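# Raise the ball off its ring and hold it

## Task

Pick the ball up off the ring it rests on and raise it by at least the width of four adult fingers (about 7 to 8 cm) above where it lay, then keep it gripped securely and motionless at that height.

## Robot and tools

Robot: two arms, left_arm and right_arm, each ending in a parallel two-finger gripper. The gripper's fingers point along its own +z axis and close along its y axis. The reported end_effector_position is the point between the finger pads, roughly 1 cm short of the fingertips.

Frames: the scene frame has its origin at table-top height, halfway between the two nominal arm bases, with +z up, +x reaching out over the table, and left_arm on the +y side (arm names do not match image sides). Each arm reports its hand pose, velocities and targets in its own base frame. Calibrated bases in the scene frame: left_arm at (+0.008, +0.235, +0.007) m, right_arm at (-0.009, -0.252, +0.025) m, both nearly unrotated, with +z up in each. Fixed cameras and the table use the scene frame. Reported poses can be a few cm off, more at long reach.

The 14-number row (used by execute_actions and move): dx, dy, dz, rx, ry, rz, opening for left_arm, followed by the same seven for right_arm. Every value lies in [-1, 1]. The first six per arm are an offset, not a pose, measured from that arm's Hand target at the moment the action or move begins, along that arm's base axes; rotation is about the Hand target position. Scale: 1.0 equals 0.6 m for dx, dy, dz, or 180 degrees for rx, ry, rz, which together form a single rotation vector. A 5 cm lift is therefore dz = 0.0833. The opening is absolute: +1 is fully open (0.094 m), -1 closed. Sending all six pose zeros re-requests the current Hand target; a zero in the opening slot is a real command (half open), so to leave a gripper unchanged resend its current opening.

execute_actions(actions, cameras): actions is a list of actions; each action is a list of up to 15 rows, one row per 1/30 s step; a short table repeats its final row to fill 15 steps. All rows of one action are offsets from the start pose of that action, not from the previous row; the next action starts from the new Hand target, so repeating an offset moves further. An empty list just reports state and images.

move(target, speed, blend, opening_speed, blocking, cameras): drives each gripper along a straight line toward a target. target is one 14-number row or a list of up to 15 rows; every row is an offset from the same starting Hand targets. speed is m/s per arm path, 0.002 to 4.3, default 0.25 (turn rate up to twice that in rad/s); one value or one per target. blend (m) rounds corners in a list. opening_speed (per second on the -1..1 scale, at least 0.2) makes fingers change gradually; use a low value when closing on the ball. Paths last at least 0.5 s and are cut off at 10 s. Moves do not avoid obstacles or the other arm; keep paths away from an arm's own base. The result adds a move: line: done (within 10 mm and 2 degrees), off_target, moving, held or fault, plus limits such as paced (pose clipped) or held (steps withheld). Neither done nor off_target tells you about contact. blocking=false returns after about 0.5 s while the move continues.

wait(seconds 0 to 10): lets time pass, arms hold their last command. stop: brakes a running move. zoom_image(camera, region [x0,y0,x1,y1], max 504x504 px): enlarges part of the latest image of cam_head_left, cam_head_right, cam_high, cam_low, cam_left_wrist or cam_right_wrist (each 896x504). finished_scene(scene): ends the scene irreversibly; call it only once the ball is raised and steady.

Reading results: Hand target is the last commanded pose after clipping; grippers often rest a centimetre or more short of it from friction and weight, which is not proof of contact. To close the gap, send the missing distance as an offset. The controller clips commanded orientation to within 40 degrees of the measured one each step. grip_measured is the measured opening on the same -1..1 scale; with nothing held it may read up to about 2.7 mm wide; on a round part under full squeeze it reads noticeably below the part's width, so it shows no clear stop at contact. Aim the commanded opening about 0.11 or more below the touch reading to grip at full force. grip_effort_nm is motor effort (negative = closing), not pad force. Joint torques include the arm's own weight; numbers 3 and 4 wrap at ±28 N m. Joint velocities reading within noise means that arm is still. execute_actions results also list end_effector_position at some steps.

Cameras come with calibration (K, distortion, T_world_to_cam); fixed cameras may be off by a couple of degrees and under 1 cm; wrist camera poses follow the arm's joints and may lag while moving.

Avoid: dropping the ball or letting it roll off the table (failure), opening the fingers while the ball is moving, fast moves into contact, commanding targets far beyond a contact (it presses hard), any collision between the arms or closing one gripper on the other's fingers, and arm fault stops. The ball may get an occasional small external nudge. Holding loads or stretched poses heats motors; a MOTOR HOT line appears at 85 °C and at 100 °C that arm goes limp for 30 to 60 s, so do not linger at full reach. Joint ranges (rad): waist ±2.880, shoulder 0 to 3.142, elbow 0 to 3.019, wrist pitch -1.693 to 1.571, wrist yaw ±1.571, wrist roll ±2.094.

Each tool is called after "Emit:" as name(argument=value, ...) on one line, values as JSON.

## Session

Emit:
execute_actions(actions=[])

Scene clock: 0.00 s.
left_arm: end_effector_position=(+0.5622, -0.1976, +0.3916) grip_measured=+1.000 grip_effort_nm=n/a end_effector_quat_wxyz=(+0.292, +0.509, +0.755, -0.294) | right_arm: end_effector_position=(+0.7096, +0.0536, +0.2675) grip_measured=+1.000 grip_effort_nm=n/a end_effector_quat_wxyz=(+0.124, -0.264, +0.955, +0.048)
Joint positions: left_arm=[-0.129 1.715 1.922 -1.432 0.798 0.91 0.094] | right_arm=[0.04 2.159 2.417 -1.607 -0.15 -0.483 0.094]
Joint velocities: within noise
Joint torques (N m): no reading
Heat: left arm: hottest elbow 31 °C; right arm: hottest waist 28 °C.
Hand target: left_arm +0.5634, -0.1978, +0.4090; +0.308, +0.514, +0.748, -0.286 | right_arm +0.7134, +0.0538, +0.2765; +0.135, -0.265, +0.954, +0.046
Tool commands: left_gripper/opening=+1.0 right_gripper/opening=+1.0
camera_calibration:
cam_left_wrist: T_world_to_cam=[[-0.937168, -0.319481, 0.140174, 0.411999], [-0.348879, 0.857783, -0.37748, 0.55185], [0.00035882, -0.402666, -0.915347, 0.368194], [0, 0, 0, 1]] pos_world=[0.578509, -0.193483, 0.487586]
cam_right_wrist: T_world_to_cam=[[0.53081, -0.84709, -0.0260597, -0.324913], [-0.835202, -0.528083, 0.153511, 0.62201], [-0.1438, -0.0597202, -0.987803, 0.452641], [0, 0, 0, 1]] pos_world=[0.757061, 0.0802741, 0.343167]

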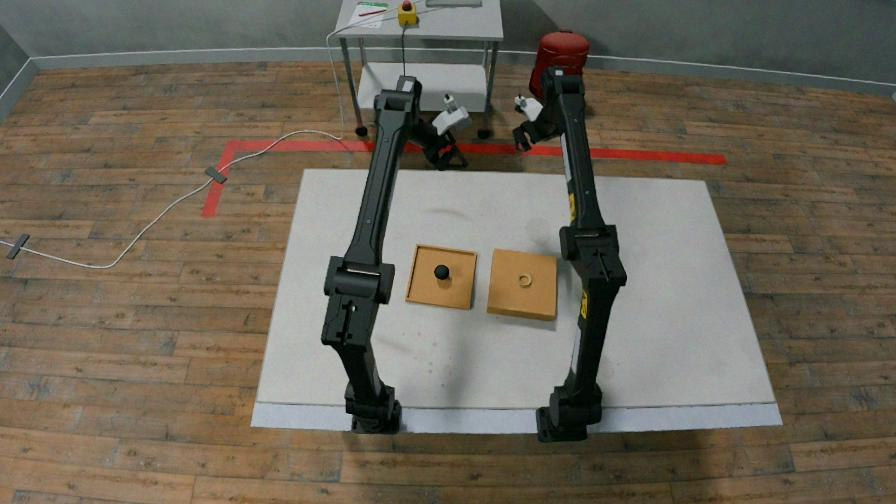

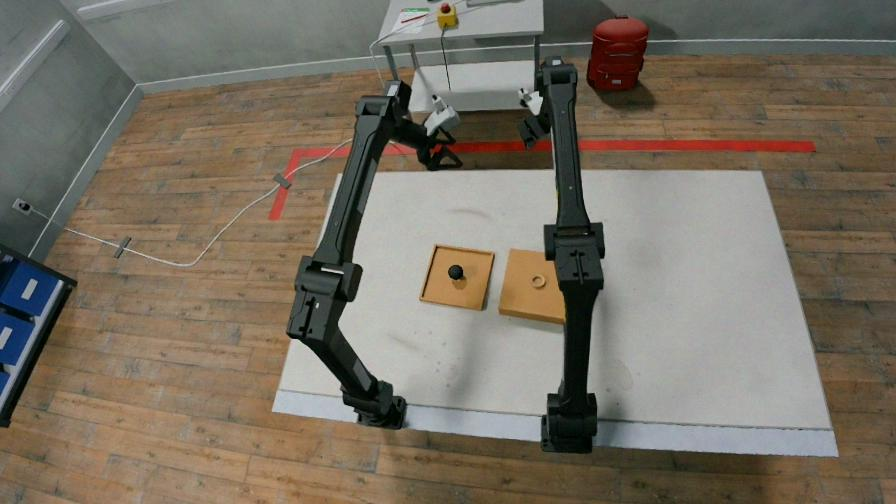

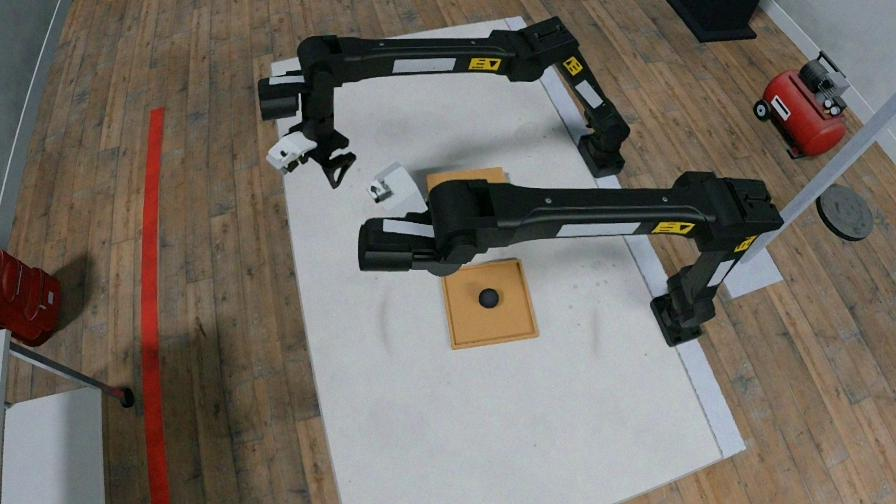

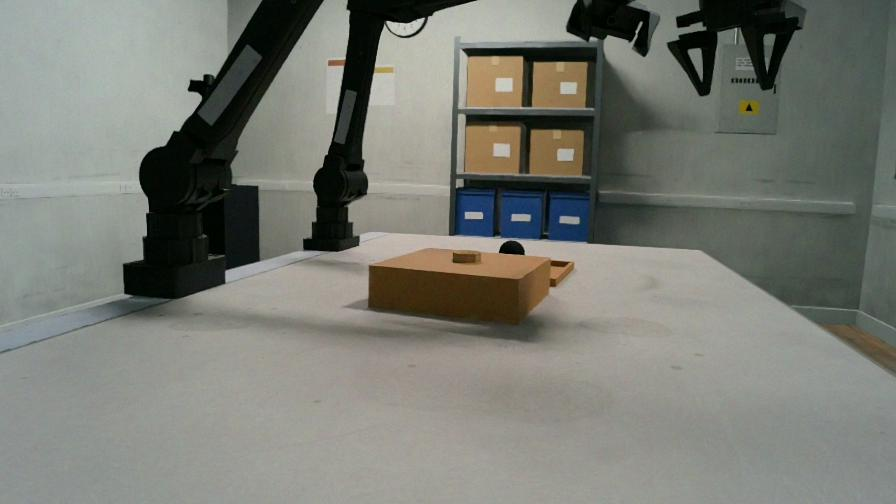

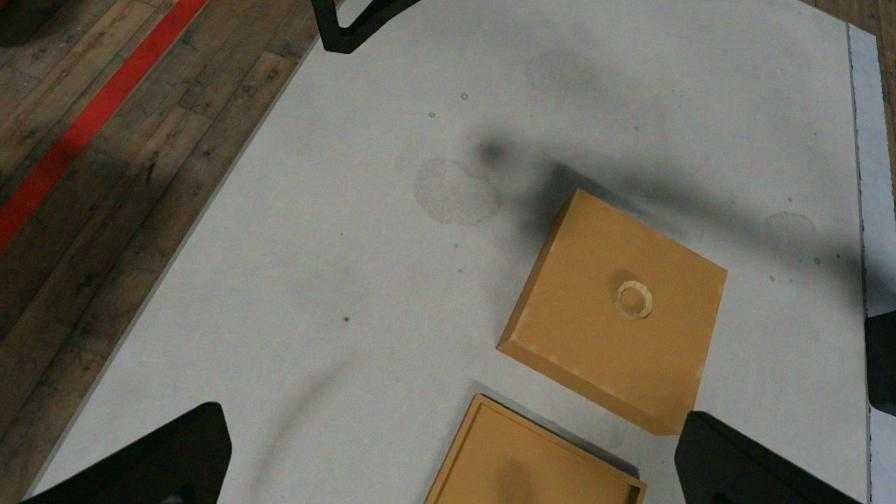

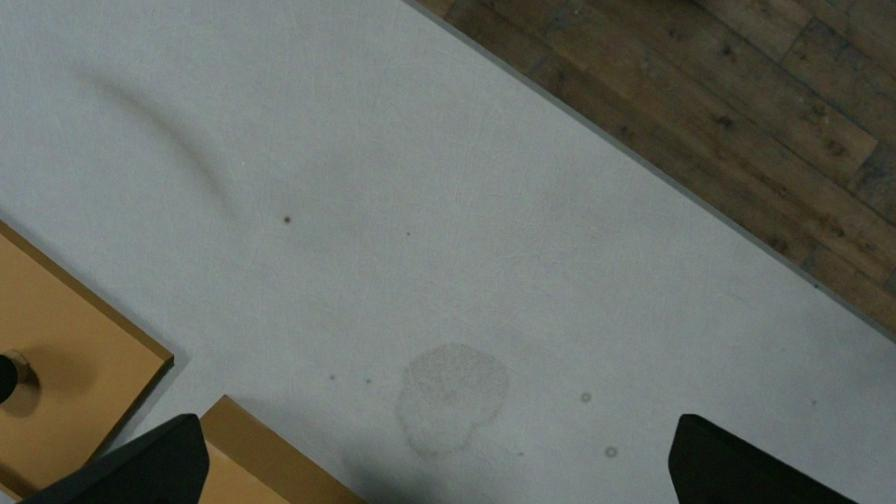

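Emit:
move(target=[-0.237,0.053,-0.515,0.229,0.167,0.245,1,0,0,0,0,0,0,1], speed=0.4, cameras=["cam_left_wrist","cam_low"])

Emit:
zoom_image(camera="cam_low", region=[440, 180, 620, 300])

Scene clock: 16.07 s.
left_arm: end_effector_position=(+0.4189, -0.1630, +0.0990) grip_measured=+1.000 grip_effort_nm=-0.022 end_effector_quat_wxyz=(-0.006, +0.192, +0.981, +0.001) | right_arm: end_effector_position=(+0.7096, +0.0536, +0.2675) grip_measured=+1.000 grip_effort_nm=0.002 end_effector_quat_wxyz=(+0.124, -0.264, +0.955, +0.048)
Joint positions: left_arm=[-0.37 1.615 1.18 -1.149 0 0.016 0.094] | right_arm=[0.04 2.159 2.417 -1.607 -0.15 -0.483 0.094]
Joint velocities: within noise
Joint torques (N m): left_arm=[-0.38 -15.97 7.17 0.49 -0.09 -0.11] | right_arm=[1.03 -17.79 10.55 0.73 -0.23 0.12]
Heat: left arm: hottest elbow 33 °C; right arm: hottest elbow 29 °C.
Hand target: left_arm +0.4212, -0.1660, +0.1001; +0.001, +0.190, +0.982, +0.001 | right_arm +0.7134, +0.0538, +0.2765; +0.135, -0.265, +0.954, +0.046
Off the commanded pose: left_arm 0.004 m, 1 deg | right_arm 0.010 m, 1 deg.
move: done
camera_calibration:
cam_left_wrist: T_world_to_cam=[[-0.374669, -0.9271, -0.0104666, 0.0100113], [-0.830437, 0.330542, 0.448461, 0.395811], [-0.412308, 0.176716, -0.893741, 0.379548], [0, 0, 0, 1]] pos_world=[0.488938, -0.188623, 0.161816]
Images, in order (width x height): cam_low 896x504, cam_left_wrist 896x504.

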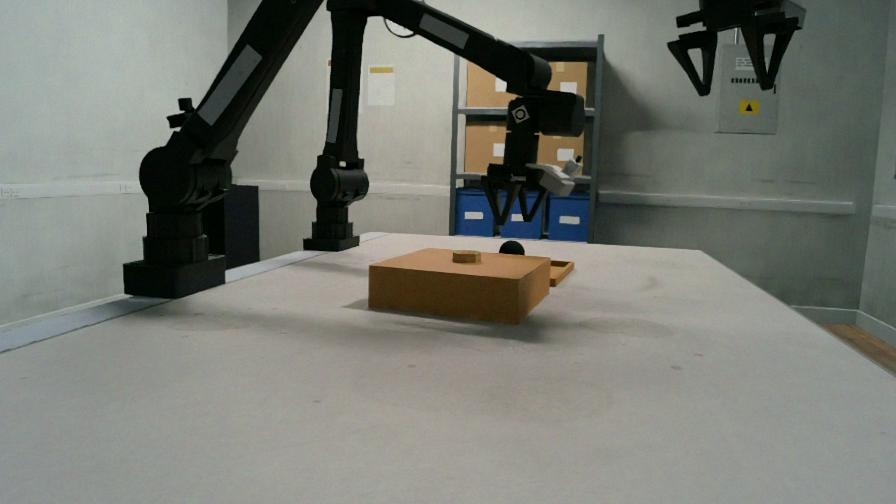

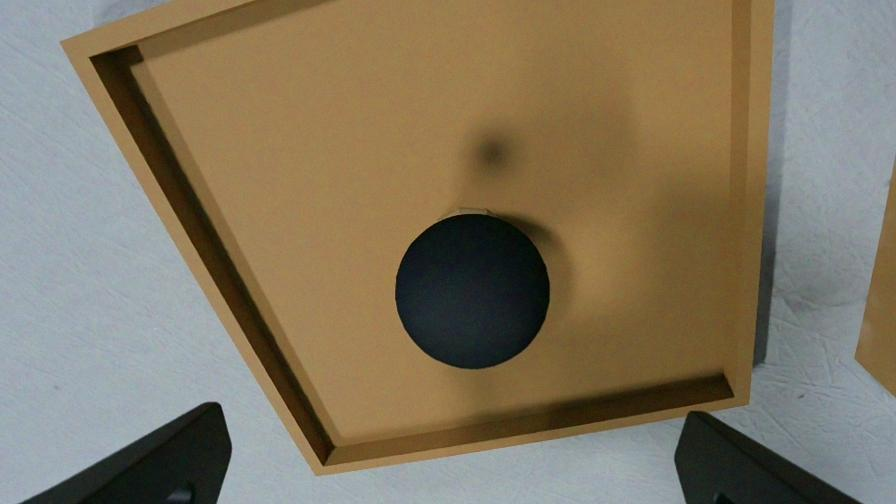

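Scaled by 2.800 from the camera's 896x504 image, which has a finer 1280x720 frame.

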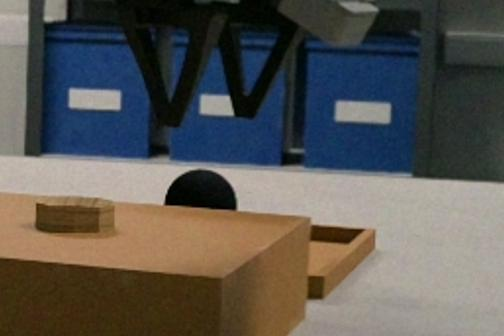

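Emit:
move(target=[0.0005,-0.001,-0.105,0,0,0,1,0,0,0,0,0,0,1], speed=0.15, cameras=["cam_left_wrist","cam_low"])

Scene clock: 23.33 s.
left_arm: end_effector_position=(+0.4195, -0.1632, +0.0367) grip_measured=+1.000 grip_effort_nm=-0.017 end_effector_quat_wxyz=(-0.006, +0.191, +0.982, +0.001) | right_arm: end_effector_position=(+0.7096, +0.0536, +0.2675) grip_measured=+1.000 grip_effort_nm=0.007 end_effector_quat_wxyz=(+0.124, -0.264, +0.955, +0.048)
Joint positions: left_arm=[-0.37 1.698 1.101 -0.985 0 0.015 0.094] | right_arm=[0.04 2.159 2.417 -1.607 -0.15 -0.483 0.094]
Joint velocities: within noise
Joint torques (N m): left_arm=[-0.91 -15.91 6.28 0.42 -0.07 -0.04] | right_arm=[1.14 -17.67 10.56 0.7 -0.22 0.14]
Heat: left arm: hottest elbow 33 °C; right arm: hottest elbow 30 °C.
Hand target: left_arm +0.4215, -0.1666, +0.0371; +0.001, +0.190, +0.982, +0.001 | right_arm +0.7134, +0.0538, +0.2765; +0.135, -0.265, +0.954, +0.046
Off the commanded pose: left_arm 0.004 m, 1 deg | right_arm 0.010 m, 1 deg.
move: done
camera_calibration:
cam_left_wrist: T_world_to_cam=[[-0.373263, -0.927665, -0.0105645, 0.0087083], [-0.831413, 0.329438, 0.447462, 0.424601], [-0.411615, 0.175805, -0.89424, 0.323759], [0, 0, 0, 1]] pos_world=[0.489533, -0.18872, 0.0996176]
Images, in order (width x height): cam_low 896x504, cam_left_wrist 896x504.

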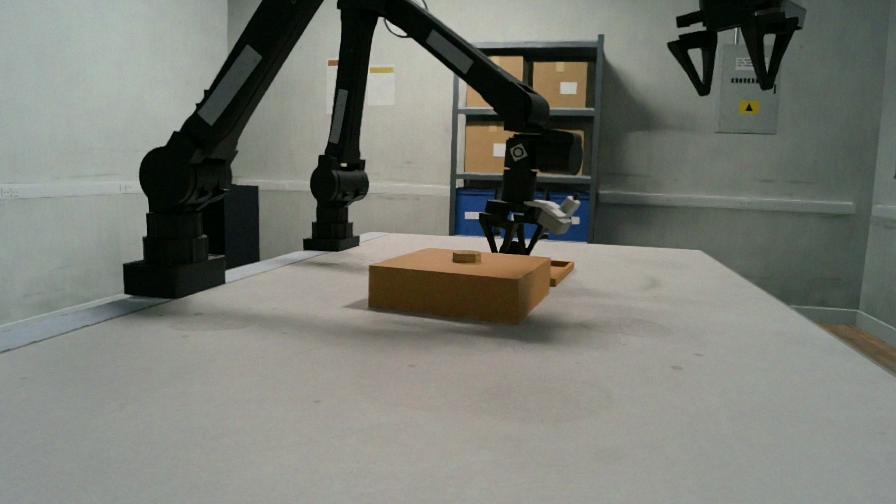

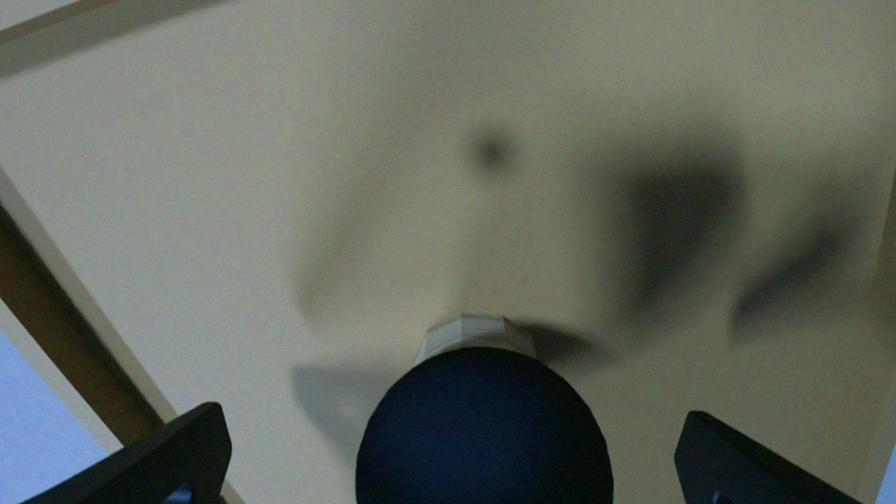

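Emit:
move(target=[-0.004,-0.013,0,0,0,0,1,0,0,0,0,0,0,1], speed=0.1, cameras=["cam_left_wrist"])

Scene clock: 27.73 s.
left_arm: end_effector_position=(+0.4169, -0.1699, +0.0367) grip_measured=+1.000 grip_effort_nm=-0.017 end_effector_quat_wxyz=(-0.006, +0.190, +0.982, +0.001) | right_arm: end_effector_position=(+0.7096, +0.0536, +0.2675) grip_measured=+1.000 grip_effort_nm=0.007 end_effector_quat_wxyz=(+0.124, -0.264, +0.955, +0.048)
Joint positions: left_arm=[-0.386 1.698 1.101 -0.985 0 -0.003 0.094] | right_arm=[0.04 2.159 2.417 -1.607 -0.15 -0.483 0.094]
Joint velocities: within noise
Joint torques (N m): left_arm=[-1.03 -15.97 6.42 0.5 -0.06 -0.09] | right_arm=[1.03 -17.73 10.58 0.76 -0.23 0.13]
Heat: left arm: hottest elbow 34 °C; right arm: hottest elbow 30 °C.
Hand target: left_arm +0.4191, -0.1744, +0.0371; +0.001, +0.190, +0.982, +0.001 | right_arm +0.7134, +0.0538, +0.2765; +0.135, -0.265, +0.954, +0.046
Off the commanded pose: left_arm 0.005 m, 1 deg | right_arm 0.010 m, 1 deg.
move: done
camera_calibration:
cam_left_wrist: T_world_to_cam=[[-0.371891, -0.928209, -0.011141, 0.000898216], [-0.831979, 0.327965, 0.447492, 0.424596], [-0.411713, 0.175688, -0.894218, 0.323871], [0, 0, 0, 1]] pos_world=[0.486931, -0.195319, 0.0996185]
Images, in order (width x height): cam_left_wrist 896x504.

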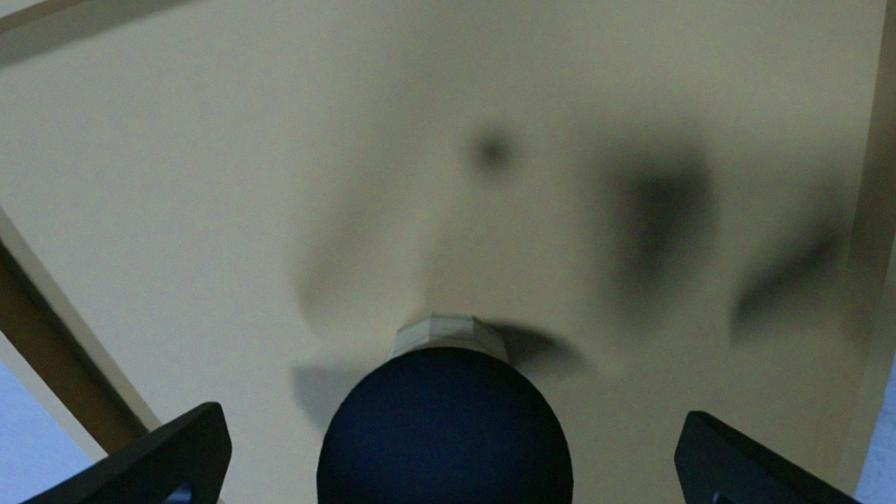

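Emit:
move(target=[0,0,0,0,0,0,-0.25,0,0,0,0,0,0,1], opening_speed=0.7, cameras=["cam_left_wrist"])

Emit:
move(target=[0,0,0.205,0,0,0,-0.25,0,0,0,0,0,0,1], speed=0.15, cameras=["cam_left_wrist","cam_low"])

Scene clock: 33.70 s.
left_arm: end_effector_position=(+0.4169, -0.1697, +0.0367) grip_measured=-0.058 grip_effort_nm=-1.038 end_effector_quat_wxyz=(-0.006, +0.190, +0.982, +0.001) | right_arm: end_effector_position=(+0.7096, +0.0536, +0.2675) grip_measured=+1.000 grip_effort_nm=0.007 end_effector_quat_wxyz=(+0.124, -0.264, +0.955, +0.048)
Joint positions: left_arm=[-0.386 1.698 1.101 -0.985 -0.001 -0.003 0.044] | right_arm=[0.04 2.159 2.417 -1.607 -0.15 -0.483 0.094]
Joint velocities: within noise
Joint torques (N m): left_arm=[-0.79 -16.56 6.39 0.29 -0.02 -0.08] | right_arm=[1.03 -17.9 10.54 0.76 -0.22 0.12]
Heat: left arm: hottest elbow 34 °C; right arm: hottest elbow 31 °C.
Hand target: left_arm +0.4191, -0.1744, +0.0371; +0.001, +0.190, +0.982, +0.001 | right_arm +0.7134, +0.0538, +0.2765; +0.135, -0.265, +0.954, +0.046
Off the commanded pose: left_arm 0.005 m, 1 deg | right_arm 0.010 m, 1 deg.
move: done
camera_calibration:
cam_left_wrist: T_world_to_cam=[[-0.371117, -0.92851, -0.0118981, 0.000722473], [-0.832374, 0.326959, 0.447495, 0.424524], [-0.411613, 0.175977, -0.894208, 0.323844], [0, 0, 0, 1]] pos_world=[0.486929, -0.19512, 0.0996197]
Images, in order (width x height): cam_left_wrist 896x504.

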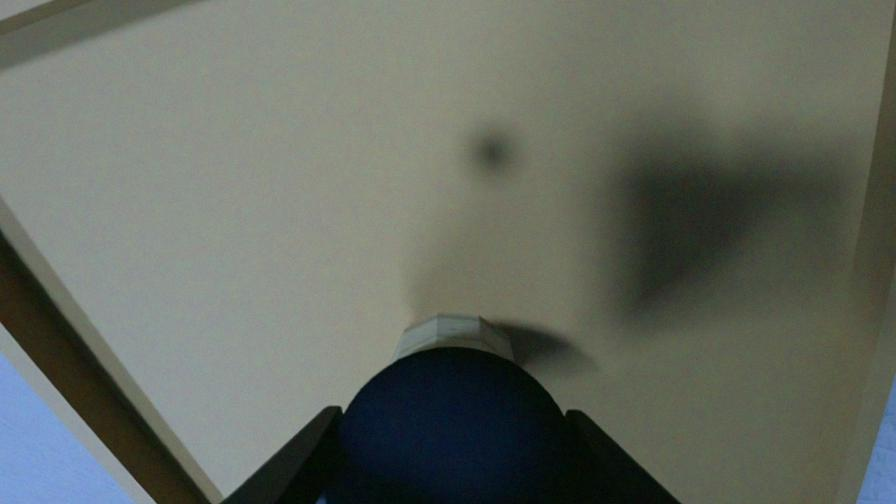

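Scene clock: 35.20 s.
left_arm: end_effector_position=(+0.4026, -0.1639, +0.1345) grip_measured=-0.058 grip_effort_nm=-1.043 end_effector_quat_wxyz=(-0.028, +0.190, +0.981, +0.006) | right_arm: end_effector_position=(+0.7096, +0.0536, +0.2675) grip_measured=+1.000 grip_effort_nm=0.002 end_effector_quat_wxyz=(+0.124, -0.264, +0.955, +0.048)
Joint positions: left_arm=[-0.386 1.57 1.224 -1.282 -0.001 -0.003 0.044] | right_arm=[0.04 2.159 2.417 -1.607 -0.15 -0.483 0.094]
Joint velocities: within noise
Joint torques (N m): left_arm=[-1.03 -16.26 11.7 -0.29 -0.05 -0.08] | right_arm=[1.14 -17.61 10.54 0.76 -0.22 0.14]
Heat: left arm: hottest elbow 34 °C; right arm: hottest elbow 31 °C.
Hand target: left_arm +0.4191, -0.1744, +0.1602; +0.001, +0.190, +0.982, +0.001 | right_arm +0.7134, +0.0538, +0.2765; +0.135, -0.265, +0.954, +0.046
Off the commanded pose: left_arm 0.032 m, 3 deg | right_arm 0.010 m, 1 deg.
move: off_target (left_arm)
camera_calibration:
cam_left_wrist: T_world_to_cam=[[-0.371673, -0.928284, -0.0121621, 0.00224316], [-0.812699, 0.319006, 0.487602, 0.352292], [-0.448753, 0.191113, -0.872981, 0.418942], [0, 0, 0, 1]] pos_world=[0.475143, -0.190366, 0.193977]
Images, in order (width x height): cam_low 896x504, cam_left_wrist 896x504.

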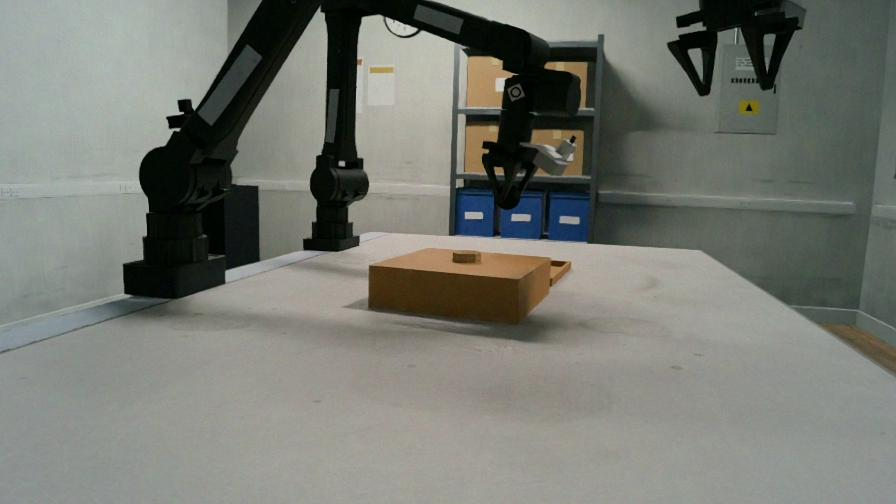

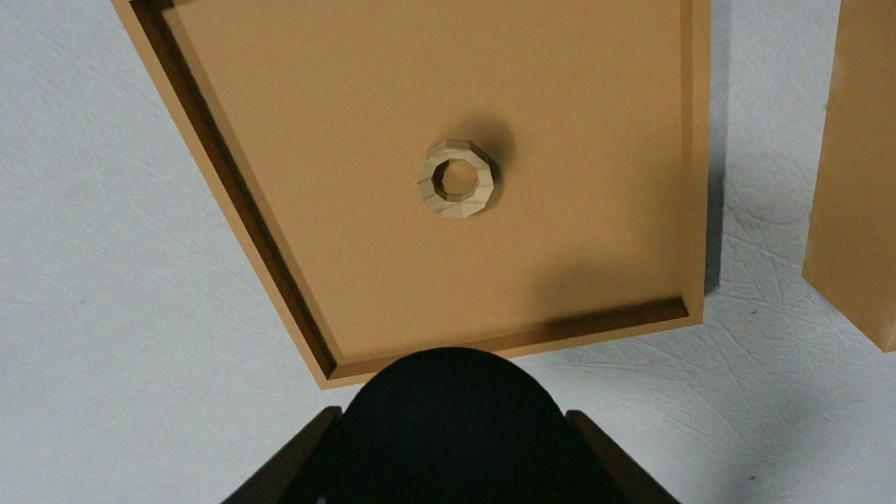

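Emit:
finished_scene(scene=3)

The scene is finished: the task was done.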